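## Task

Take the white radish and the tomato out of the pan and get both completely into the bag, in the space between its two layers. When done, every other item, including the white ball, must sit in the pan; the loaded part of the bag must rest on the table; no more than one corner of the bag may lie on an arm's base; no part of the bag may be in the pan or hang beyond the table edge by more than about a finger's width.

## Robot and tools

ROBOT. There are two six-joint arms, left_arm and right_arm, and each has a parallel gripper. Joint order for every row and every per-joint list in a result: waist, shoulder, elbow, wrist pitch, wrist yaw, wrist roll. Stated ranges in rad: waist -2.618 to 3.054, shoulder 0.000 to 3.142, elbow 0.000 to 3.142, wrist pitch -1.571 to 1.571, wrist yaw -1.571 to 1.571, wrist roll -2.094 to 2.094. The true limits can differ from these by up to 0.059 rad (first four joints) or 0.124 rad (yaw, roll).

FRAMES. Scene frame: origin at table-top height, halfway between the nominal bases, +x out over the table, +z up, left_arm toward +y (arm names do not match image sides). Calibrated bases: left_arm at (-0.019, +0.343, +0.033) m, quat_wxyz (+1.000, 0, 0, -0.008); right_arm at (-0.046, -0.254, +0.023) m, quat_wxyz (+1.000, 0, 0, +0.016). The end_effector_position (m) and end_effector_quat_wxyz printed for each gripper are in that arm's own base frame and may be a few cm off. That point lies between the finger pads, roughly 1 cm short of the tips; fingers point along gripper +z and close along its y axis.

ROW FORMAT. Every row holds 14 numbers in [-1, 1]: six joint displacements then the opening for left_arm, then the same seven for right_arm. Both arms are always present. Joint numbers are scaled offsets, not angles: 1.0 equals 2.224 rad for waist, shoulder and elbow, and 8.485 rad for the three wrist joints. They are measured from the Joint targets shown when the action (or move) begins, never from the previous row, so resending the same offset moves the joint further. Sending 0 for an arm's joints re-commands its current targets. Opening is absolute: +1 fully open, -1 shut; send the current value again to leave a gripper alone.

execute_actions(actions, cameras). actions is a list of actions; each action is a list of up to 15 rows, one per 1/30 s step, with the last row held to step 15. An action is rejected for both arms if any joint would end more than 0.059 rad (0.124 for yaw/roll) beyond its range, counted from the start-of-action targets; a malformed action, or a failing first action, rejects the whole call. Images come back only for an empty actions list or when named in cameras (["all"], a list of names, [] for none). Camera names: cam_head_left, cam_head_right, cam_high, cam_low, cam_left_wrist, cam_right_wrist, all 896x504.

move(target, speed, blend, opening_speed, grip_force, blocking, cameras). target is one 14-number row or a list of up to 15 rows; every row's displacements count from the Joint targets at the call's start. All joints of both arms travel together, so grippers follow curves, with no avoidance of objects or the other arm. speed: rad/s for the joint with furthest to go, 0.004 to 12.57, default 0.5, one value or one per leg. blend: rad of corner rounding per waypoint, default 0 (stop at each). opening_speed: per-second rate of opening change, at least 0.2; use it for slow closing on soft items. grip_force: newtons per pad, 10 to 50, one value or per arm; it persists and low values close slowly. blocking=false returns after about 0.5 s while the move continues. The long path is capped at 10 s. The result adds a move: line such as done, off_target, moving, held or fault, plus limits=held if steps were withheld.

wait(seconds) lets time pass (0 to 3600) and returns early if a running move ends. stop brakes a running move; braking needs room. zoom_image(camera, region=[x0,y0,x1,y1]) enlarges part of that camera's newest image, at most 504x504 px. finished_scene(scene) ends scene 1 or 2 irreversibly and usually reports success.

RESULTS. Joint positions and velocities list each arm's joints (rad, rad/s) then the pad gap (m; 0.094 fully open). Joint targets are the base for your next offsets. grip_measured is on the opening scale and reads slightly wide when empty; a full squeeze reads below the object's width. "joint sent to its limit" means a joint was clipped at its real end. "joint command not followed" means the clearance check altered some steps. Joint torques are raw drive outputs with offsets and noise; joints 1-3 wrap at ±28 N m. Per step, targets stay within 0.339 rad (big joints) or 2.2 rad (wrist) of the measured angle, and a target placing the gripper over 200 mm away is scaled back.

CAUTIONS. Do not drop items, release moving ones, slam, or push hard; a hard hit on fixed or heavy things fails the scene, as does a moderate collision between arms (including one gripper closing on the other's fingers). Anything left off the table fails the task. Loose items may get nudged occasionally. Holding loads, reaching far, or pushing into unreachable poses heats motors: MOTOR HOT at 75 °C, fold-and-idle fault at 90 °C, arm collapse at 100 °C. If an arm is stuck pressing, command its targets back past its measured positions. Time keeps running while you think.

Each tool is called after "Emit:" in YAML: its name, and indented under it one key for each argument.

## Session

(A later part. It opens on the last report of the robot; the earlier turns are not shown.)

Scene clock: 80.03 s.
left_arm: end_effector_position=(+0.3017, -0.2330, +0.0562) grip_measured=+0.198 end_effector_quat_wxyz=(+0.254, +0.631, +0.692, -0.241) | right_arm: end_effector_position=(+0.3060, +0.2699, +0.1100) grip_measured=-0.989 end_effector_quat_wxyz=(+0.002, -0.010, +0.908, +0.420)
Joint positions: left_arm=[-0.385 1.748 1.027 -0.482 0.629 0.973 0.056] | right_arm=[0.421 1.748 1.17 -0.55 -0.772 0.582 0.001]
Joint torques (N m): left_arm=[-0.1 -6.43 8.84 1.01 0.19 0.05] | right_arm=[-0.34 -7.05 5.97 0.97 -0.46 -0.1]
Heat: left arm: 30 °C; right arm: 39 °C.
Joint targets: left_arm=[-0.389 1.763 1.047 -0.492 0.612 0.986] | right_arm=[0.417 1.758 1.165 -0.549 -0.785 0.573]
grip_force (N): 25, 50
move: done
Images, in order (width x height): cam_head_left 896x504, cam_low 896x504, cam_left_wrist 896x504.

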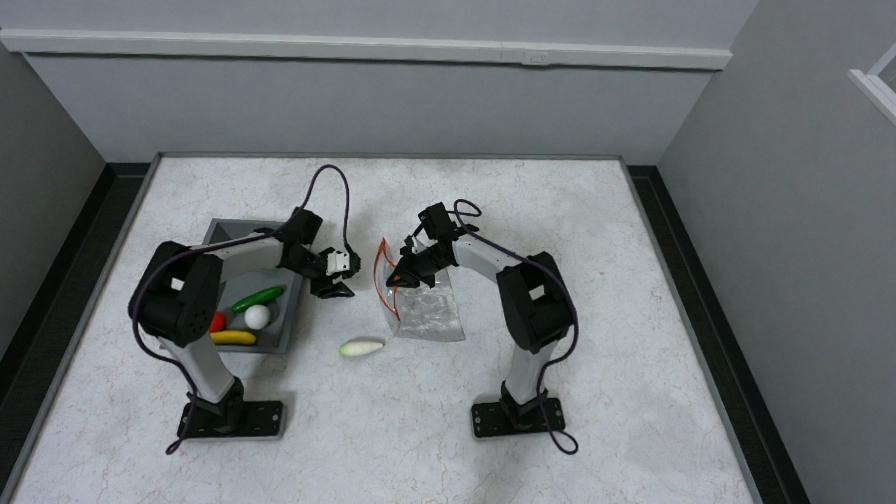

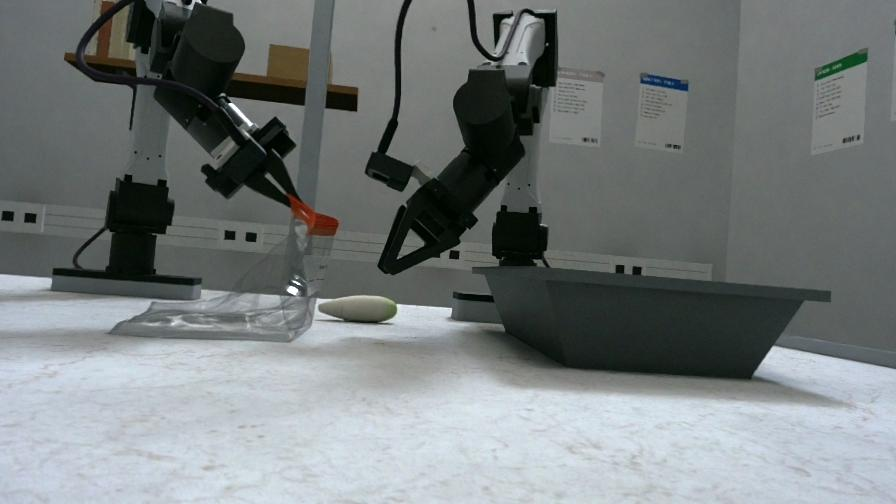

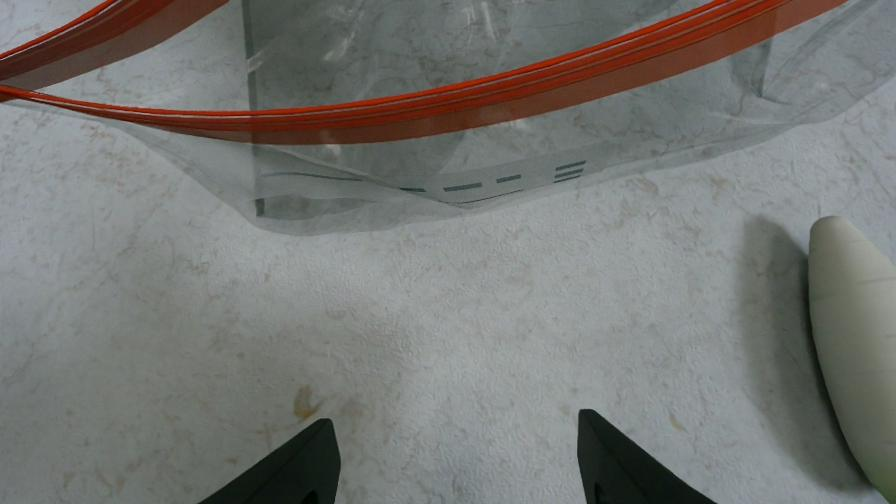

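Emit:
move:
  target: [-0.2158,-0.1906,-0.1313,-0.0153,-0.0434,-0.0496,0.2,0,0,0,0,0,0,-1]
  speed: 0.6
  cameras: ["cam_low","cam_head_left","cam_left_wrist"]

Emit:
zoom_image:
  camera: "cam_low"
  region: [200, 120, 500, 350]

Emit:
zoom_image:
  camera: "cam_head_left"
  region: [260, 200, 480, 370]

Scene clock: 84.00 s.
left_arm: end_effector_position=(+0.1538, -0.2494, +0.0608) grip_measured=+0.198 end_effector_quat_wxyz=(+0.166, +0.661, +0.715, -0.153) | right_arm: end_effector_position=(+0.3060, +0.2699, +0.1100) grip_measured=-0.989 end_effector_quat_wxyz=(+0.002, -0.010, +0.908, +0.420)
Joint positions: left_arm=[-0.865 1.353 0.767 -0.608 0.26 0.578 0.056] | right_arm=[0.421 1.748 1.17 -0.55 -0.772 0.582 0.001]
Joint torques (N m): left_arm=[-0.14 -5.5 6.15 1.07 0.03 -0.16] | right_arm=[-0.32 -7.04 5.97 0.98 -0.47 -0.09]
Heat: left arm: 30 °C; right arm: 39 °C.
Joint targets: left_arm=[-0.869 1.339 0.755 -0.622 0.243 0.565] | right_arm=[0.417 1.758 1.165 -0.549 -0.785 0.573]
grip_force (N): 25, 50
move: done
Images, in order (width x height): cam_head_left 896x504, cam_low 896x504, cam_left_wrist 896x504.

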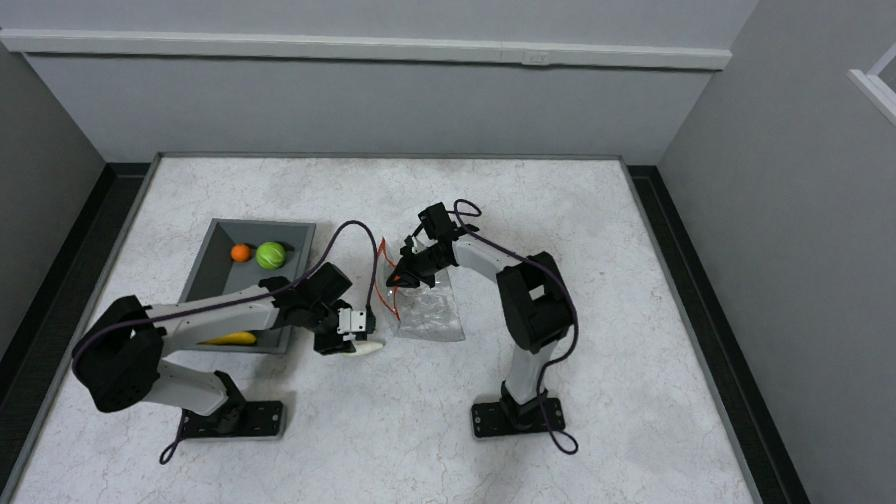

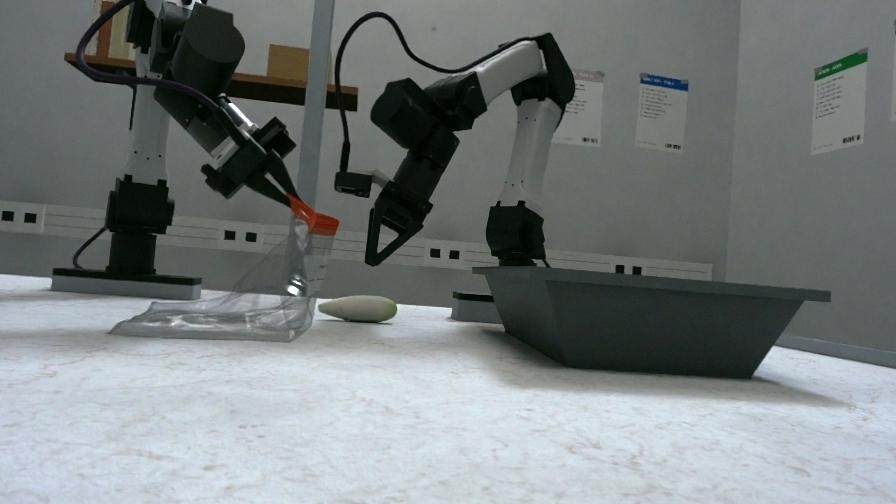

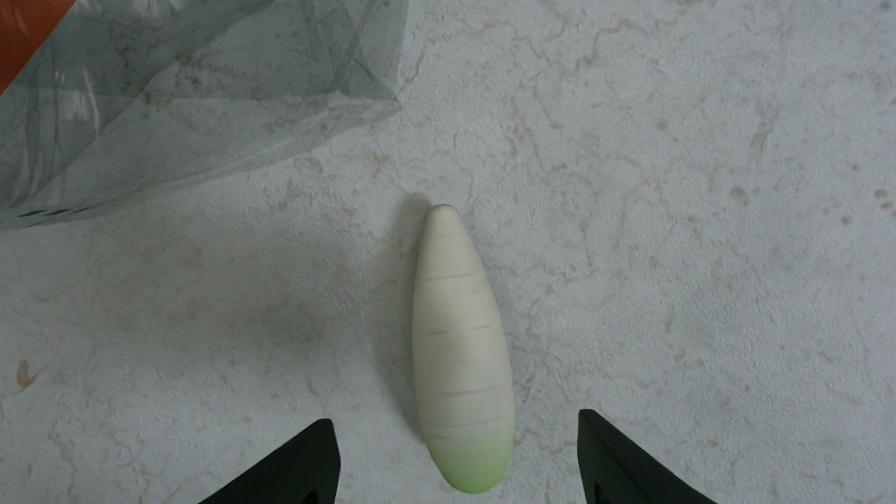

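Scaled by 1.680 from the camera's image (finer frame: 1280x720).

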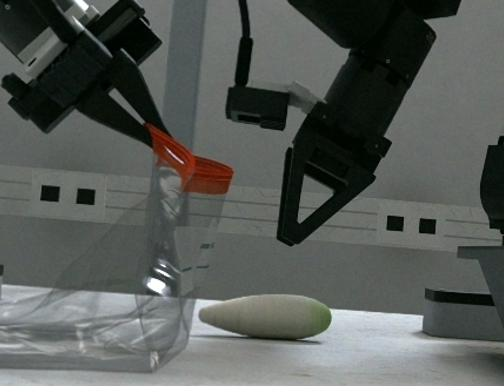

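Scaled by 2.291 from the camera's image (finer frame: 1280x720).

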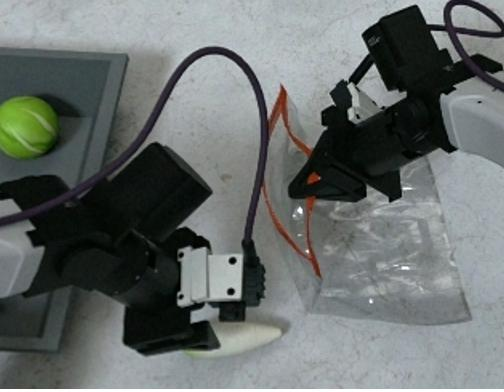

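Emit:
move:
  target:
    - [-0.0881,0.1329,0.1533,-0.0278,-0.0286,-0.0273,0.2,0,0,0,0,0,0,-1]
    - [-0.0881,0.1871,0.0764,0.0066,-0.0286,-0.0273,0.2,0,0,0,0,0,0,-1]
  speed: [0.6,0.4]
  blend: [0.03,0]
  cameras: ["cam_low","cam_head_left","cam_left_wrist"]

Emit:
zoom_image:
  camera: "cam_low"
  region: [200, 120, 500, 350]

Scene clock: 88.03 s.
left_arm: end_effector_position=(+0.1552, -0.2841, -0.0059) grip_measured=+0.198 end_effector_quat_wxyz=(+0.084, +0.645, +0.759, -0.040) | right_arm: end_effector_position=(+0.3060, +0.2699, +0.1100) grip_measured=-0.989 end_effector_quat_wxyz=(+0.002, -0.010, +0.908, +0.420)
Joint positions: left_arm=[-1.062 1.742 0.933 -0.575 0.017 0.346 0.056] | right_arm=[0.421 1.748 1.17 -0.55 -0.772 0.582 0.001]
Joint torques (N m): left_arm=[-0.01 -6.12 5.49 0.92 -0.12 -0.16] | right_arm=[-0.34 -7.06 5.97 0.97 -0.46 -0.1]
Heat: left arm: 30 °C; right arm: 38 °C.
Joint targets: left_arm=[-1.065 1.755 0.925 -0.566 0.001 0.333] | right_arm=[0.417 1.758 1.165 -0.549 -0.785 0.573]
grip_force (N): 25, 50
move: done
Images, in order (width x height): cam_head_left 896x504, cam_low 896x504, cam_left_wrist 896x504.

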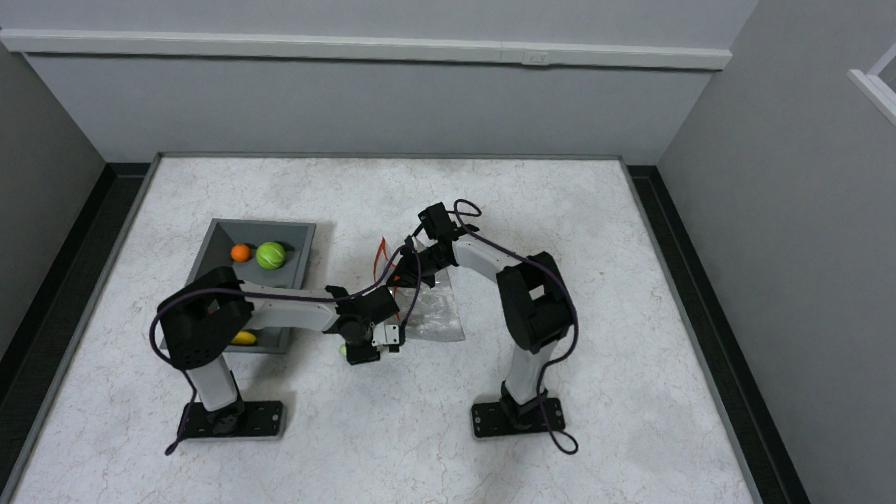

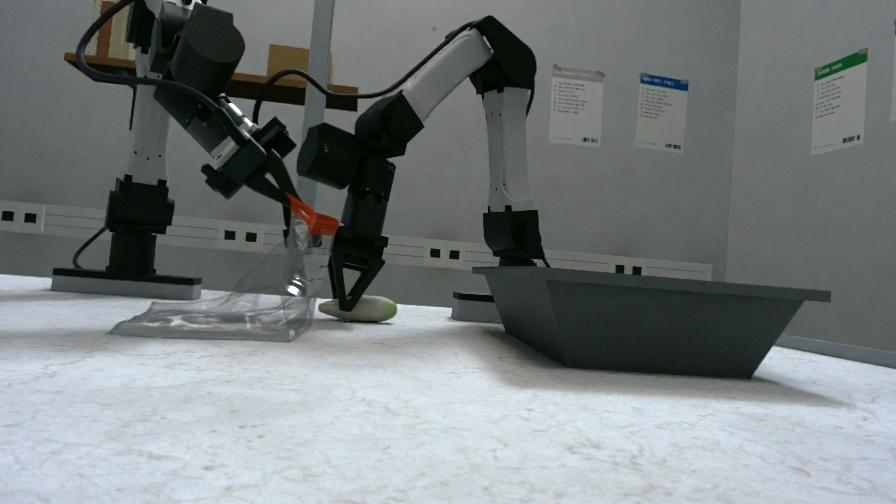

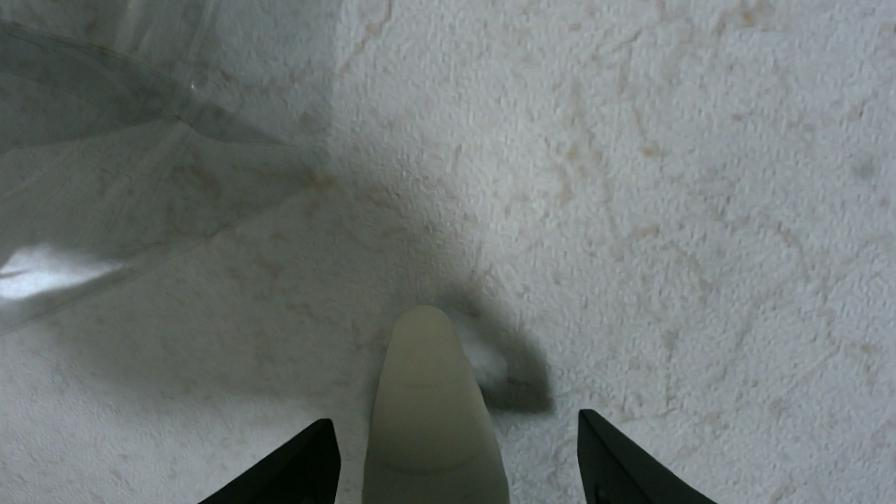

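Scaled by 1.680 from the camera's image (finer frame: 1280x720).

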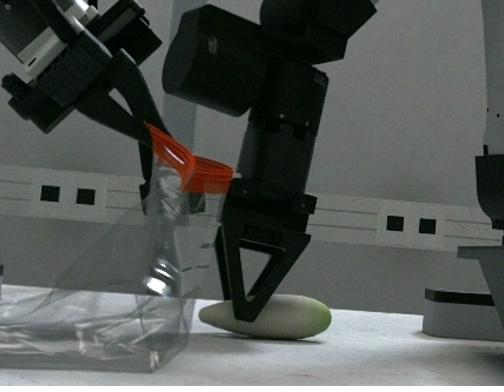

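Emit:
move:
  target:
    - [0,0,0,0,0,0,-0.9,0,0,0,0,0,0,-1]
    - [0.0337,-0.1277,0.1817,-0.0811,0,0,-0.9,0,0,0,0,0,0,-1]
    - [0.3889,-0.1821,-0.0562,0.0196,0.106,-0.0392,-0.9,0,0,0,0,0,0,-1]
    - [0.2765,0.0139,-0.0247,0.1747,0.1335,-0.0392,-0.9,0,0,0,0,0,0,-1]
  speed: [0.6,0.7,0.9,0.8]
  blend: [0,0.1,0.12,0]
  opening_speed: 1.5
  grip_force: [35,50]
  cameras: ["cam_low","cam_head_left","cam_right_wrist","cam_high"]

Emit:
zoom_image:
  camera: "cam_low"
  region: [200, 120, 500, 350]

Emit:
zoom_image:
  camera: "cam_head_left"
  region: [260, 200, 480, 370]

Scene clock: 103.53 s.
left_arm: end_effector_position=(+0.3098, -0.3216, +0.2113) grip_measured=-0.459 end_effector_quat_wxyz=(+0.500, +0.500, +0.503, -0.497) | right_arm: end_effector_position=(+0.3060, +0.2699, +0.1100) grip_measured=-0.989 end_effector_quat_wxyz=(+0.002, -0.010, +0.908, +0.420)
Joint positions: left_arm=[-0.446 1.77 0.848 0.909 1.117 0.012 0.025] | right_arm=[0.421 1.748 1.17 -0.55 -0.772 0.582 0.001]
Joint torques (N m): left_arm=[-0.1 -6.56 9.06 2.06 0.17 -0.16] | right_arm=[-0.34 -7.05 5.97 0.98 -0.46 -0.1]
Heat: left arm: 30 °C; right arm: 38 °C.
Joint targets: left_arm=[-0.450 1.786 0.870 0.917 1.133 0.001] | right_arm=[0.417 1.758 1.165 -0.549 -0.784 0.573]
grip_force (N): 35, 50
move: done
Images, in order (width x height): cam_head_left 896x504, cam_high 896x504, cam_low 896x504, cam_right_wrist 896x504.

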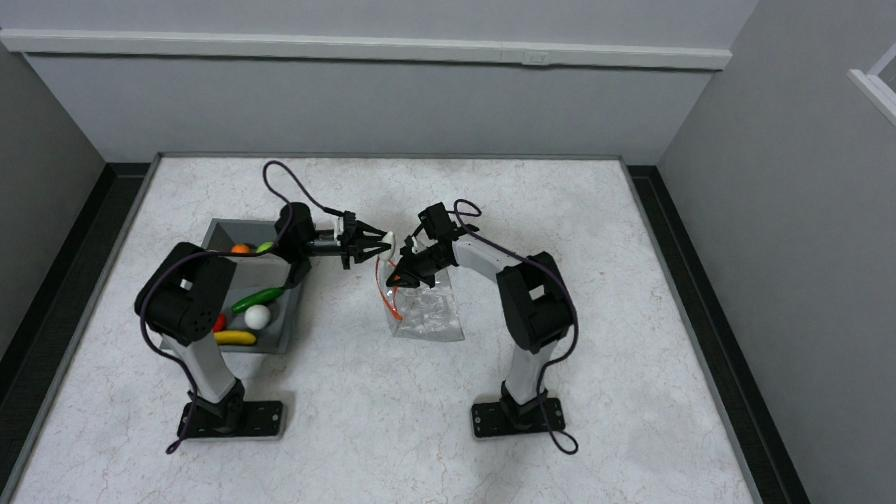

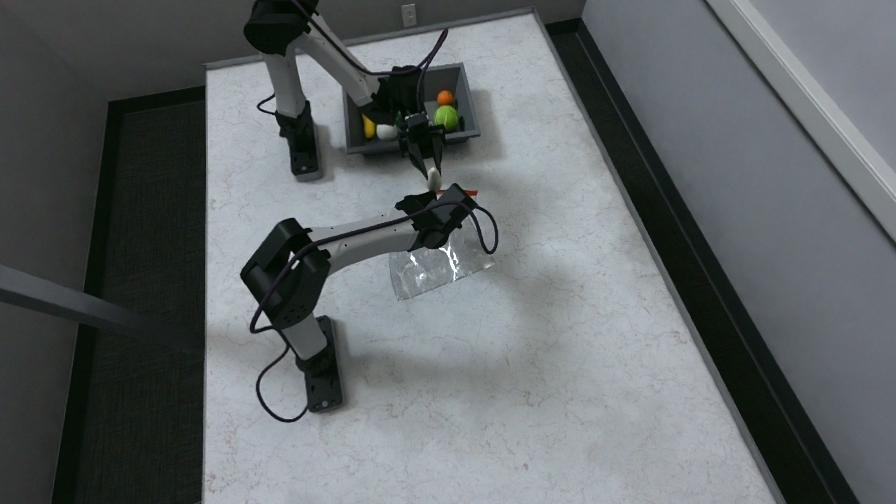

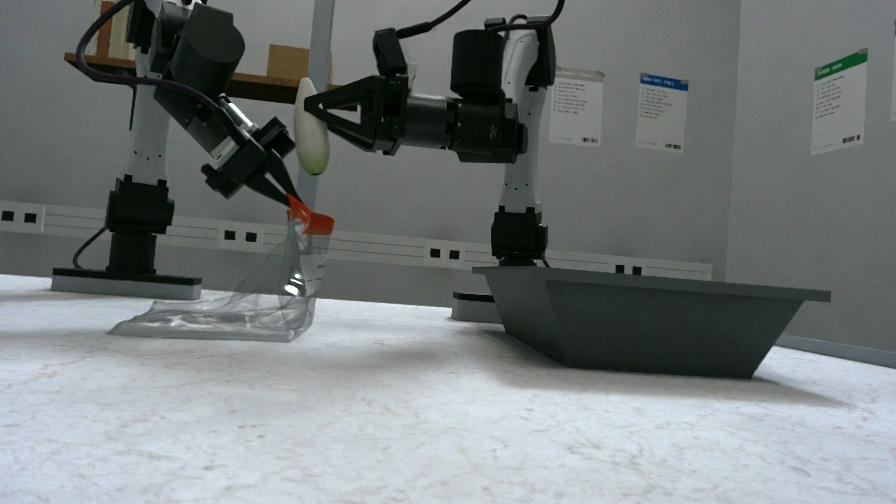

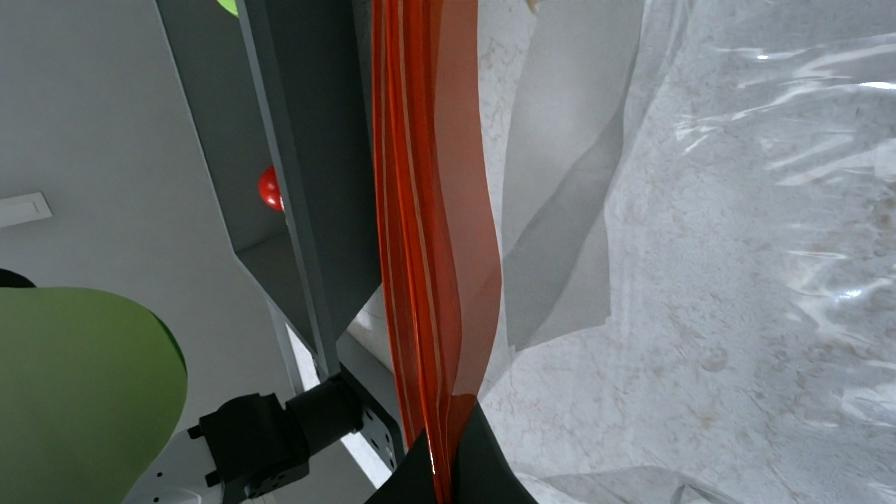

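Scaled by 1.680 from the camera's image (finer frame: 1280x720).

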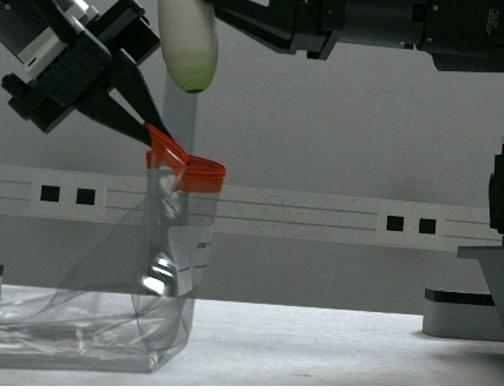

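Scaled by 2.291 from the camera's image (finer frame: 1280x720).

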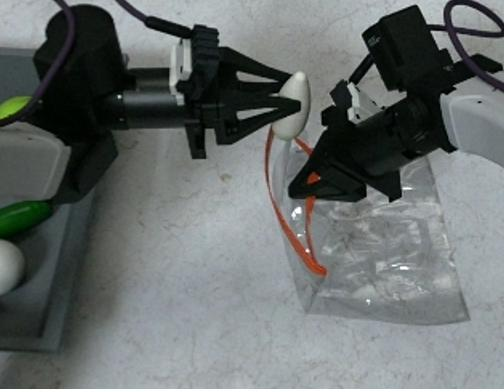

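Emit:
move:
  target:
    - [0.0142,0,0,0,0,0,-0.9,0,0,0,0,0,0,-1]
    - [0.0142,0.1551,-0.0387,0.0507,0,0,-0.9,0,0,0,0,0,0,-1]
  speed: 0.4
  blend: [0.01,0]
  cameras: ["cam_low","cam_head_left","cam_right_wrist"]

Emit:
zoom_image:
  camera: "cam_low"
  region: [200, 120, 500, 350]

Emit:
zoom_image:
  camera: "cam_head_left"
  region: [260, 200, 480, 370]

Scene clock: 106.27 s.
left_arm: end_effector_position=(+0.3233, -0.3167, +0.1183) grip_measured=-0.459 end_effector_quat_wxyz=(+0.515, +0.497, +0.500, -0.488) | right_arm: end_effector_position=(+0.3060, +0.2699, +0.1100) grip_measured=-0.989 end_effector_quat_wxyz=(+0.002, -0.010, +0.908, +0.420)
Joint positions: left_arm=[-0.422 2.116 0.791 1.339 1.12 0.012 0.025] | right_arm=[0.421 1.748 1.17 -0.55 -0.772 0.582 0.001]
Joint torques (N m): left_arm=[0.46 -7.83 4.11 2.02 0.16 -0.16] | right_arm=[-0.32 -7.05 5.98 0.97 -0.46 -0.1]
Heat: left arm: 30 °C; right arm: 38 °C.
Joint targets: left_arm=[-0.418 2.131 0.784 1.347 1.133 0.000] | right_arm=[0.417 1.758 1.165 -0.549 -0.784 0.573]
grip_force (N): 35, 50
move: done
Images, in order (width x height): cam_head_left 896x504, cam_low 896x504, cam_right_wrist 896x504.

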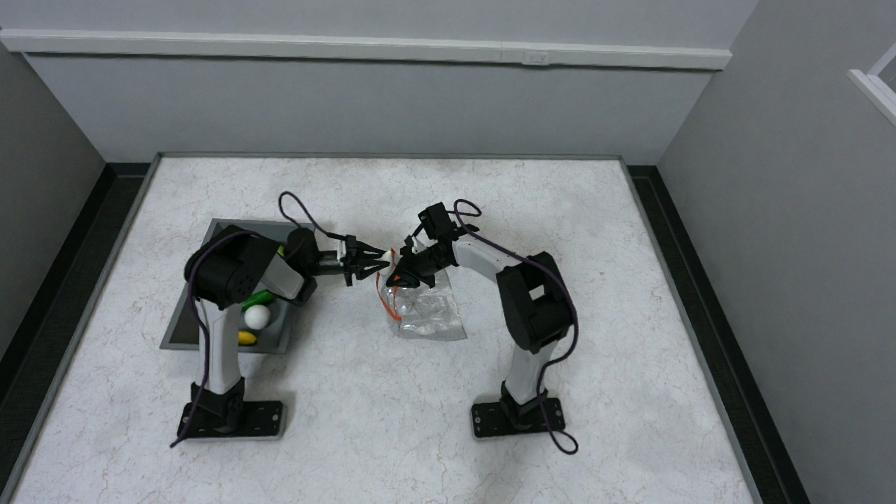

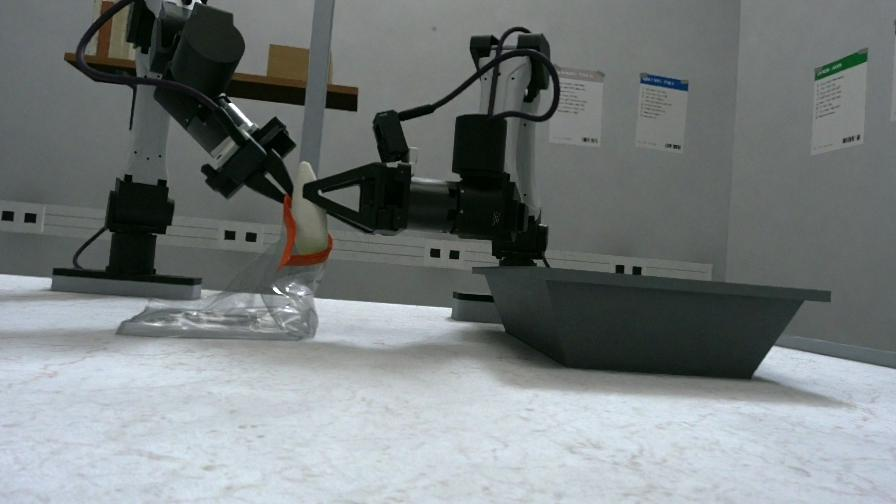

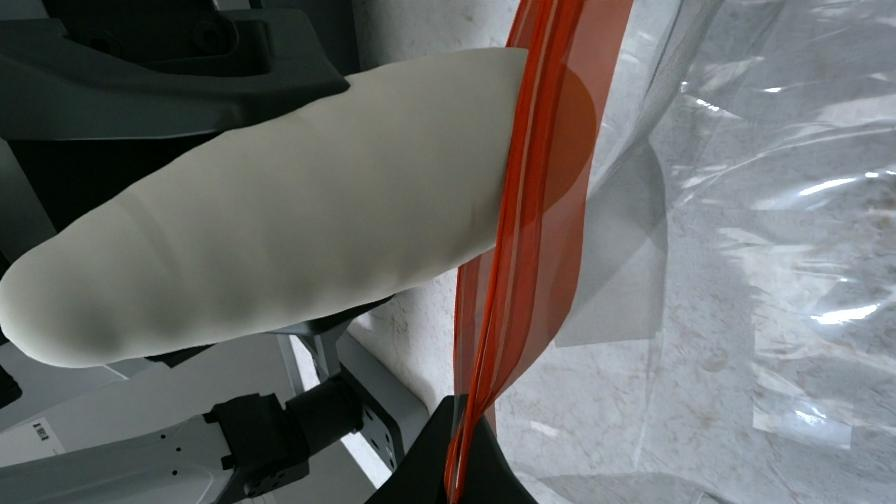

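Scaled by 1.680 from the camera's image (finer frame: 1280x720).

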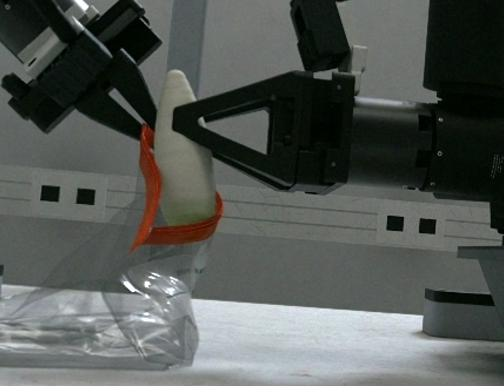

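Scaled by 2.291 from the camera's image (finer frame: 1280x720).

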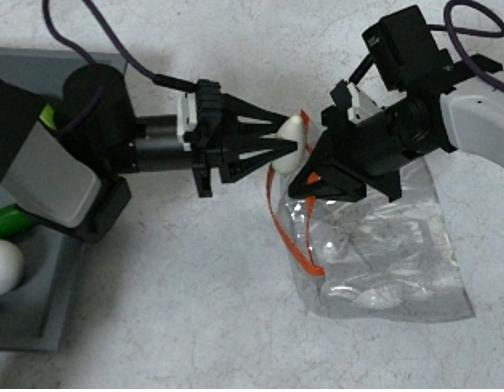

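Emit:
move:
  target: [-0.0247,0.0063,0.0468,-0.0724,-0.0126,0.054,-0.9,0,0,0,0,0,0,-1]
  speed: 0.3
  cameras: ["cam_low","cam_head_left","cam_right_wrist"]

Emit:
zoom_image:
  camera: "cam_low"
  region: [200, 120, 500, 350]

Emit:
zoom_image:
  camera: "cam_head_left"
  region: [260, 200, 480, 370]

Scene clock: 110.27 s.
left_arm: end_effector_position=(+0.3195, -0.3298, +0.0475) grip_measured=-0.459 end_effector_quat_wxyz=(+0.437, +0.557, +0.557, -0.434) | right_arm: end_effector_position=(+0.3060, +0.2699, +0.1100) grip_measured=-0.989 end_effector_quat_wxyz=(+0.002, -0.010, +0.908, +0.420)
Joint positions: left_arm=[-0.467 2.122 0.871 0.751 1.046 0.446 0.025] | right_arm=[0.421 1.748 1.17 -0.55 -0.772 0.582 0.001]
Joint torques (N m): left_arm=[-0.28 -7.56 6.89 1.75 0.1 0.08] | right_arm=[-0.31 -7.05 6 0.98 -0.46 -0.09]
Heat: left arm: 30 °C; right arm: 38 °C.
Joint targets: left_arm=[-0.474 2.145 0.888 0.733 1.026 0.459] | right_arm=[0.417 1.758 1.165 -0.549 -0.784 0.573]
grip_force (N): 35, 50
move: done
Images, in order (width x height): cam_head_left 896x504, cam_low 896x504, cam_right_wrist 896x504.

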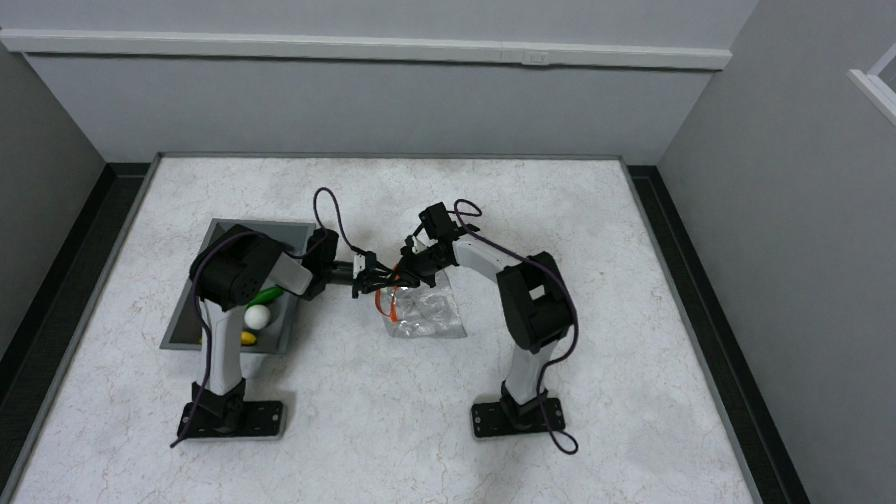

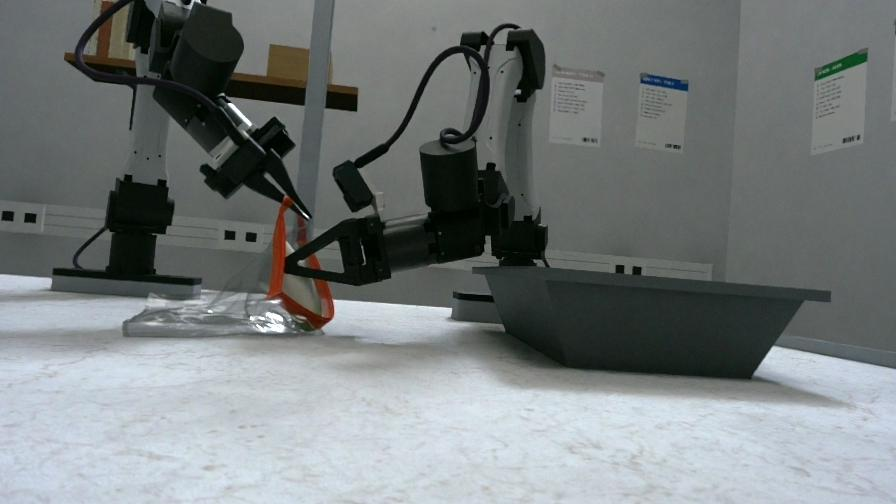

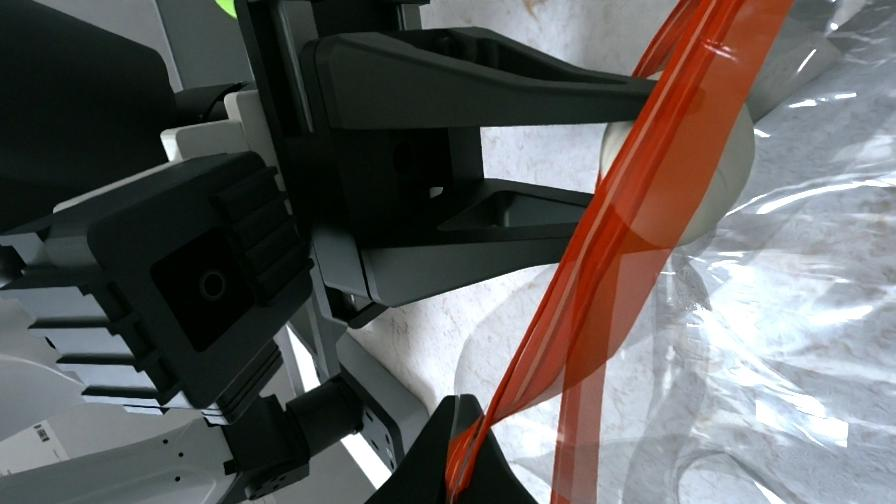

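Scaled by 1.680 from the camera's image (finer frame: 1280x720).

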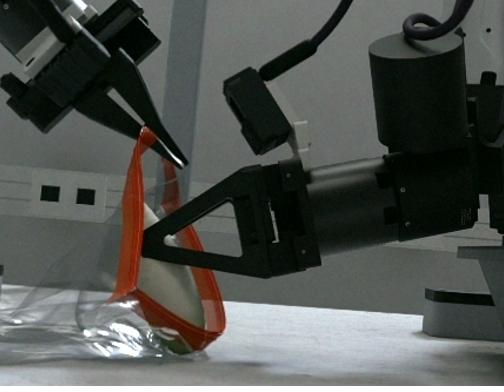

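Scaled by 2.291 from the camera's image (finer frame: 1280x720).

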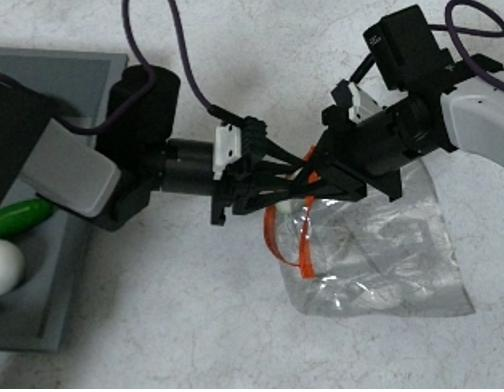

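Emit:
move:
  target:
    - [-0.0373,0.0346,0.0724,-0.0099,0,0,-0.9,0,0,0,0,0,0,-1]
    - [-0.0373,0.0346,0.0724,-0.0099,0,0,-0.15,0,0,0,0,0,0,-1]
  speed: 0.3
  opening_speed: 1.0
  cameras: ["cam_low","cam_head_left","cam_right_wrist"]

Emit:
zoom_image:
  camera: "cam_low"
  region: [200, 120, 500, 350]

Emit:
zoom_image:
  camera: "cam_head_left"
  region: [260, 200, 480, 370]

Scene clock: 113.00 s.
left_arm: end_effector_position=(+0.3203, -0.3726, +0.0474) grip_measured=-0.152 end_effector_quat_wxyz=(+0.419, +0.580, +0.534, -0.451) | right_arm: end_effector_position=(+0.3054, +0.2696, +0.1096) grip_measured=-0.989 end_effector_quat_wxyz=(+0.000, -0.009, +0.908, +0.419)
Joint positions: left_arm=[-0.55 2.198 1.03 0.665 1.043 0.448 0.04] | right_arm=[0.421 1.748 1.17 -0.554 -0.772 0.582 0.001]
Joint torques (N m): left_arm=[-0.31 -8.47 7.53 1.76 0.11 0.05] | right_arm=[-0.31 -7.08 5.93 1 -0.47 -0.09]
Heat: left arm: 30 °C; right arm: 38 °C.
Joint targets: left_arm=[-0.556 2.222 1.049 0.648 1.026 0.459] | right_arm=[0.417 1.758 1.165 -0.549 -0.784 0.573]
grip_force (N): 35, 50
move: done
Images, in order (width x height): cam_head_left 896x504, cam_low 896x504, cam_right_wrist 896x504.

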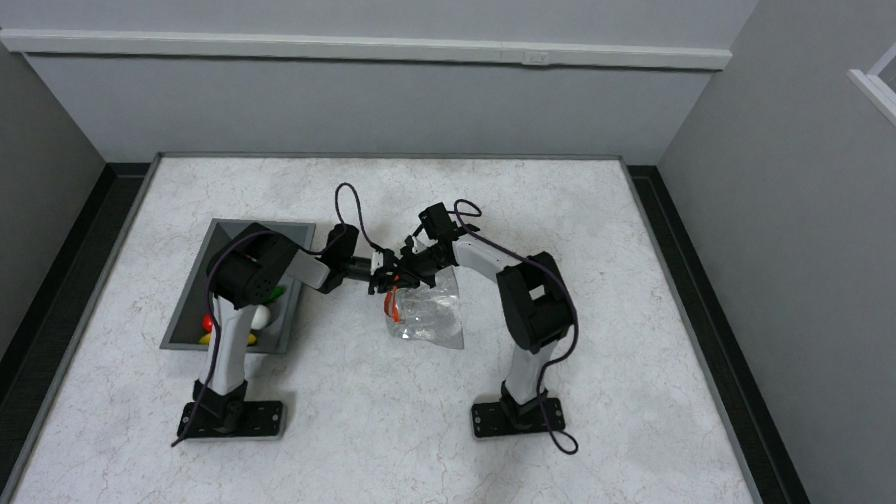

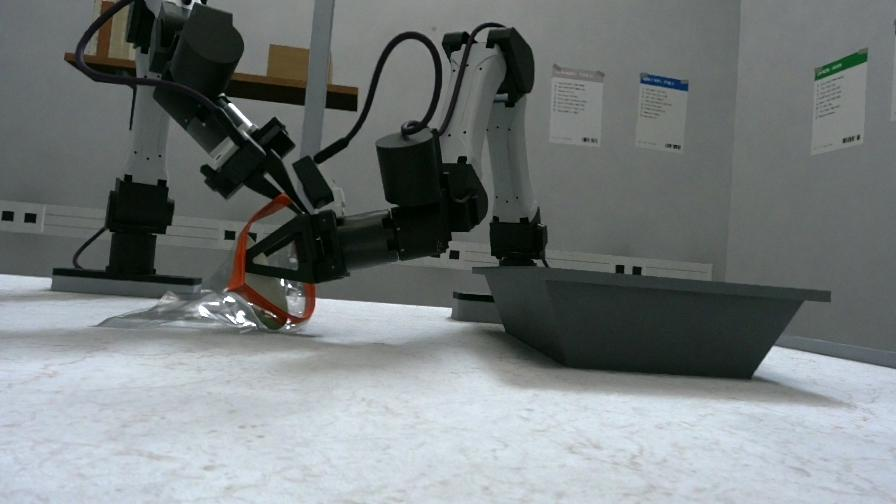

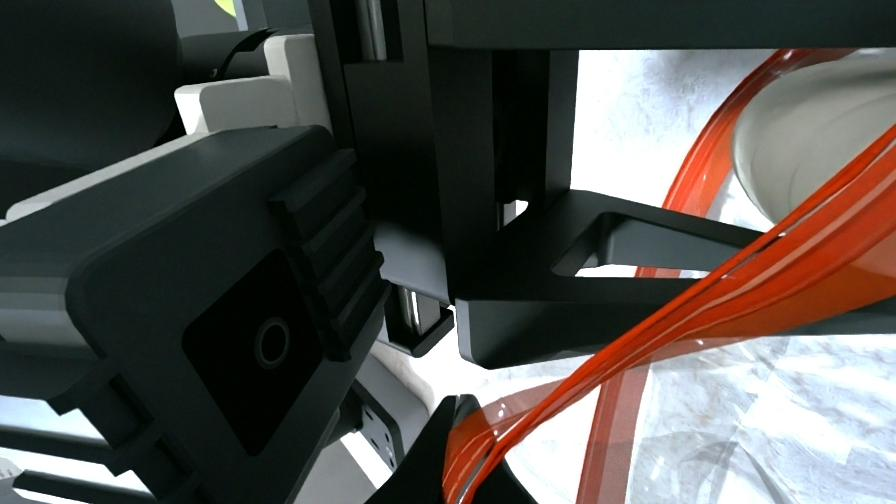

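Scaled by 1.680 from the camera's image (finer frame: 1280x720).

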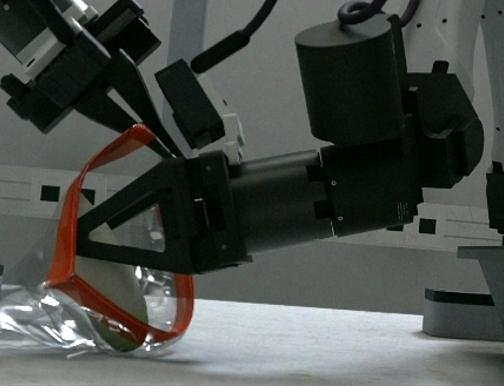

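Scaled by 2.291 from the camera's image (finer frame: 1280x720).

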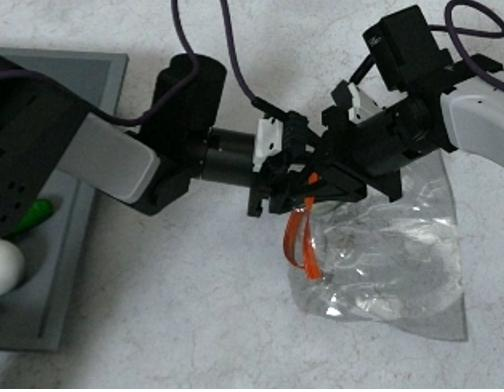

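Emit:
move:
  target: [0.0886,-0.0899,-0.1479,0.0153,0,0,-0.1,0,0,0,0,0,0,-1]
  speed: 0.35
  cameras: ["cam_low","cam_head_left","cam_right_wrist","cam_left_wrist"]

Emit:
zoom_image:
  camera: "cam_low"
  region: [200, 120, 500, 350]

Emit:
zoom_image:
  camera: "cam_head_left"
  region: [260, 200, 480, 370]

Scene clock: 115.20 s.
left_arm: end_effector_position=(+0.3198, -0.2823, +0.0416) grip_measured=-0.102 end_effector_quat_wxyz=(+0.443, +0.522, +0.599, -0.415) | right_arm: end_effector_position=(+0.3054, +0.2696, +0.1096) grip_measured=-0.989 end_effector_quat_wxyz=(+0.000, -0.009, +0.908, +0.419)
Joint positions: left_arm=[-0.364 2.049 0.731 0.772 1.04 0.448 0.042] | right_arm=[0.421 1.748 1.17 -0.554 -0.772 0.582 0.001]
Joint torques (N m): left_arm=[0.53 -10.52 3.81 1.97 0.16 0.04] | right_arm=[-0.32 -7.05 5.98 1.01 -0.46 -0.09]
Heat: left arm: 31 °C; right arm: 38 °C.
Joint targets: left_arm=[-0.359 2.022 0.720 0.778 1.027 0.459] | right_arm=[0.417 1.758 1.165 -0.549 -0.784 0.573]
grip_force (N): 35, 50
move: done
Images, in order (width x height): cam_head_left 896x504, cam_low 896x504, cam_left_wrist 896x504, cam_right_wrist 896x504.

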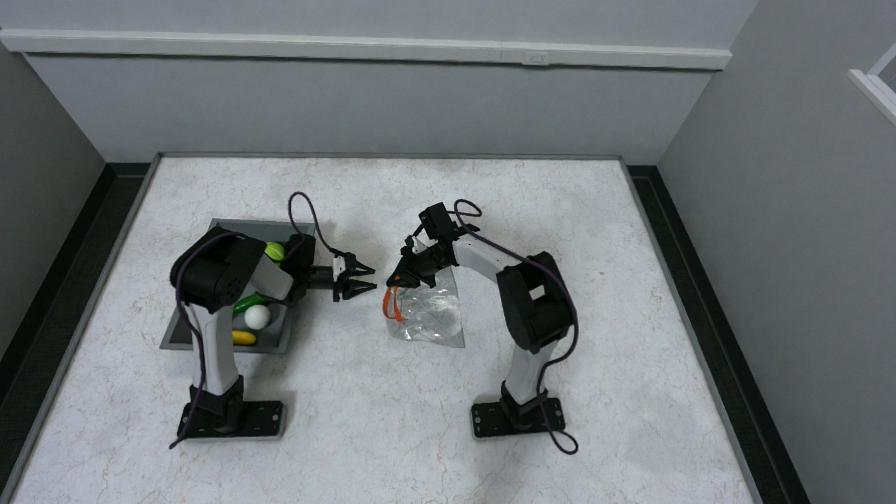

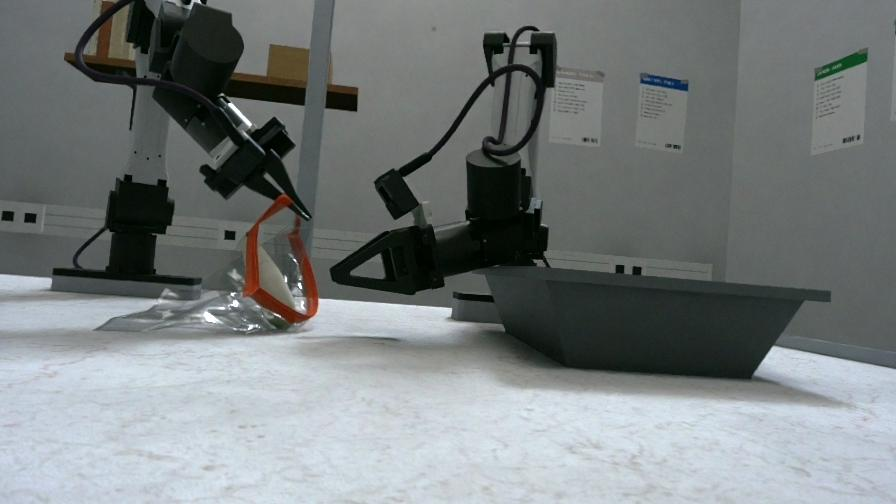

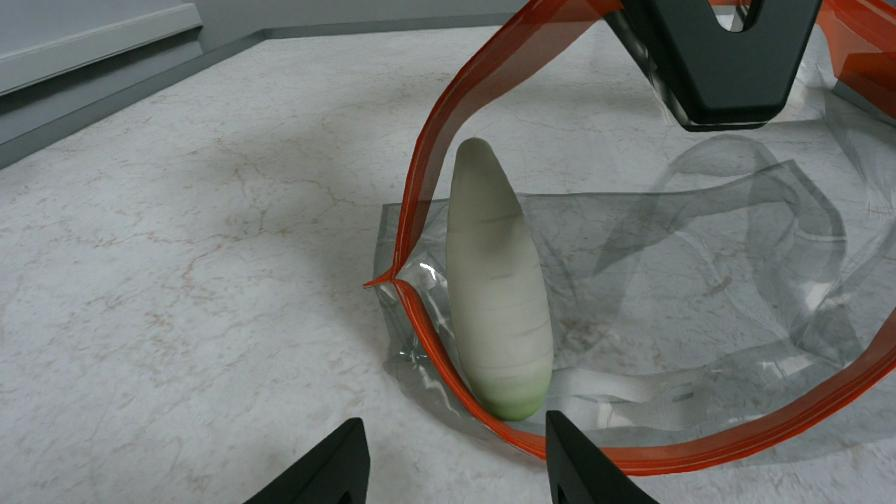

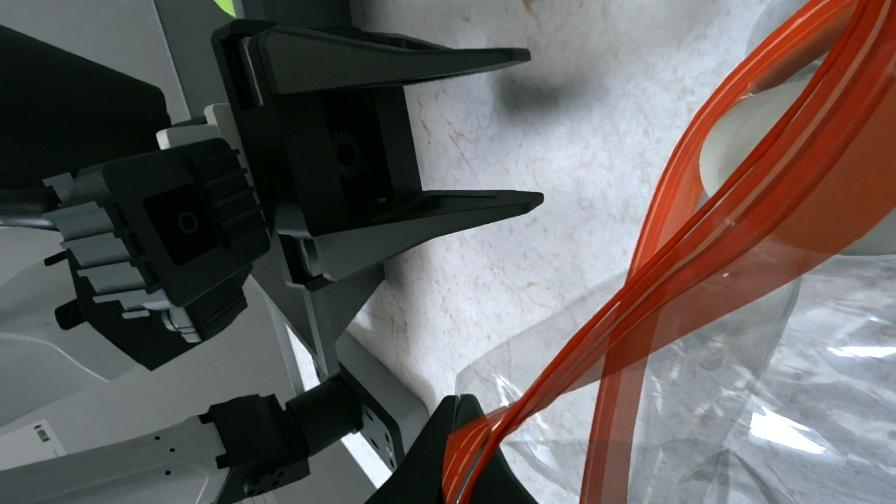

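Scaled by 1.680 from the camera's image (finer frame: 1280x720).

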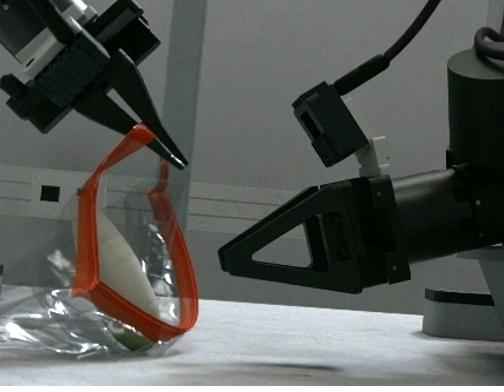

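Scaled by 2.291 from the camera's image (finer frame: 1280x720).

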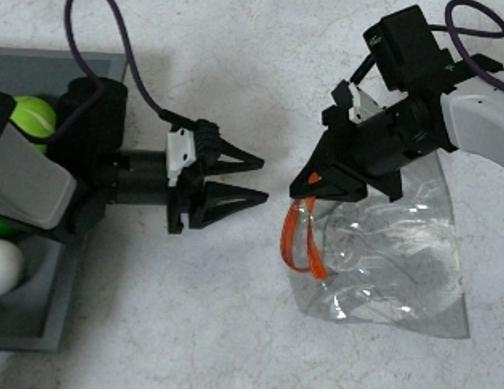

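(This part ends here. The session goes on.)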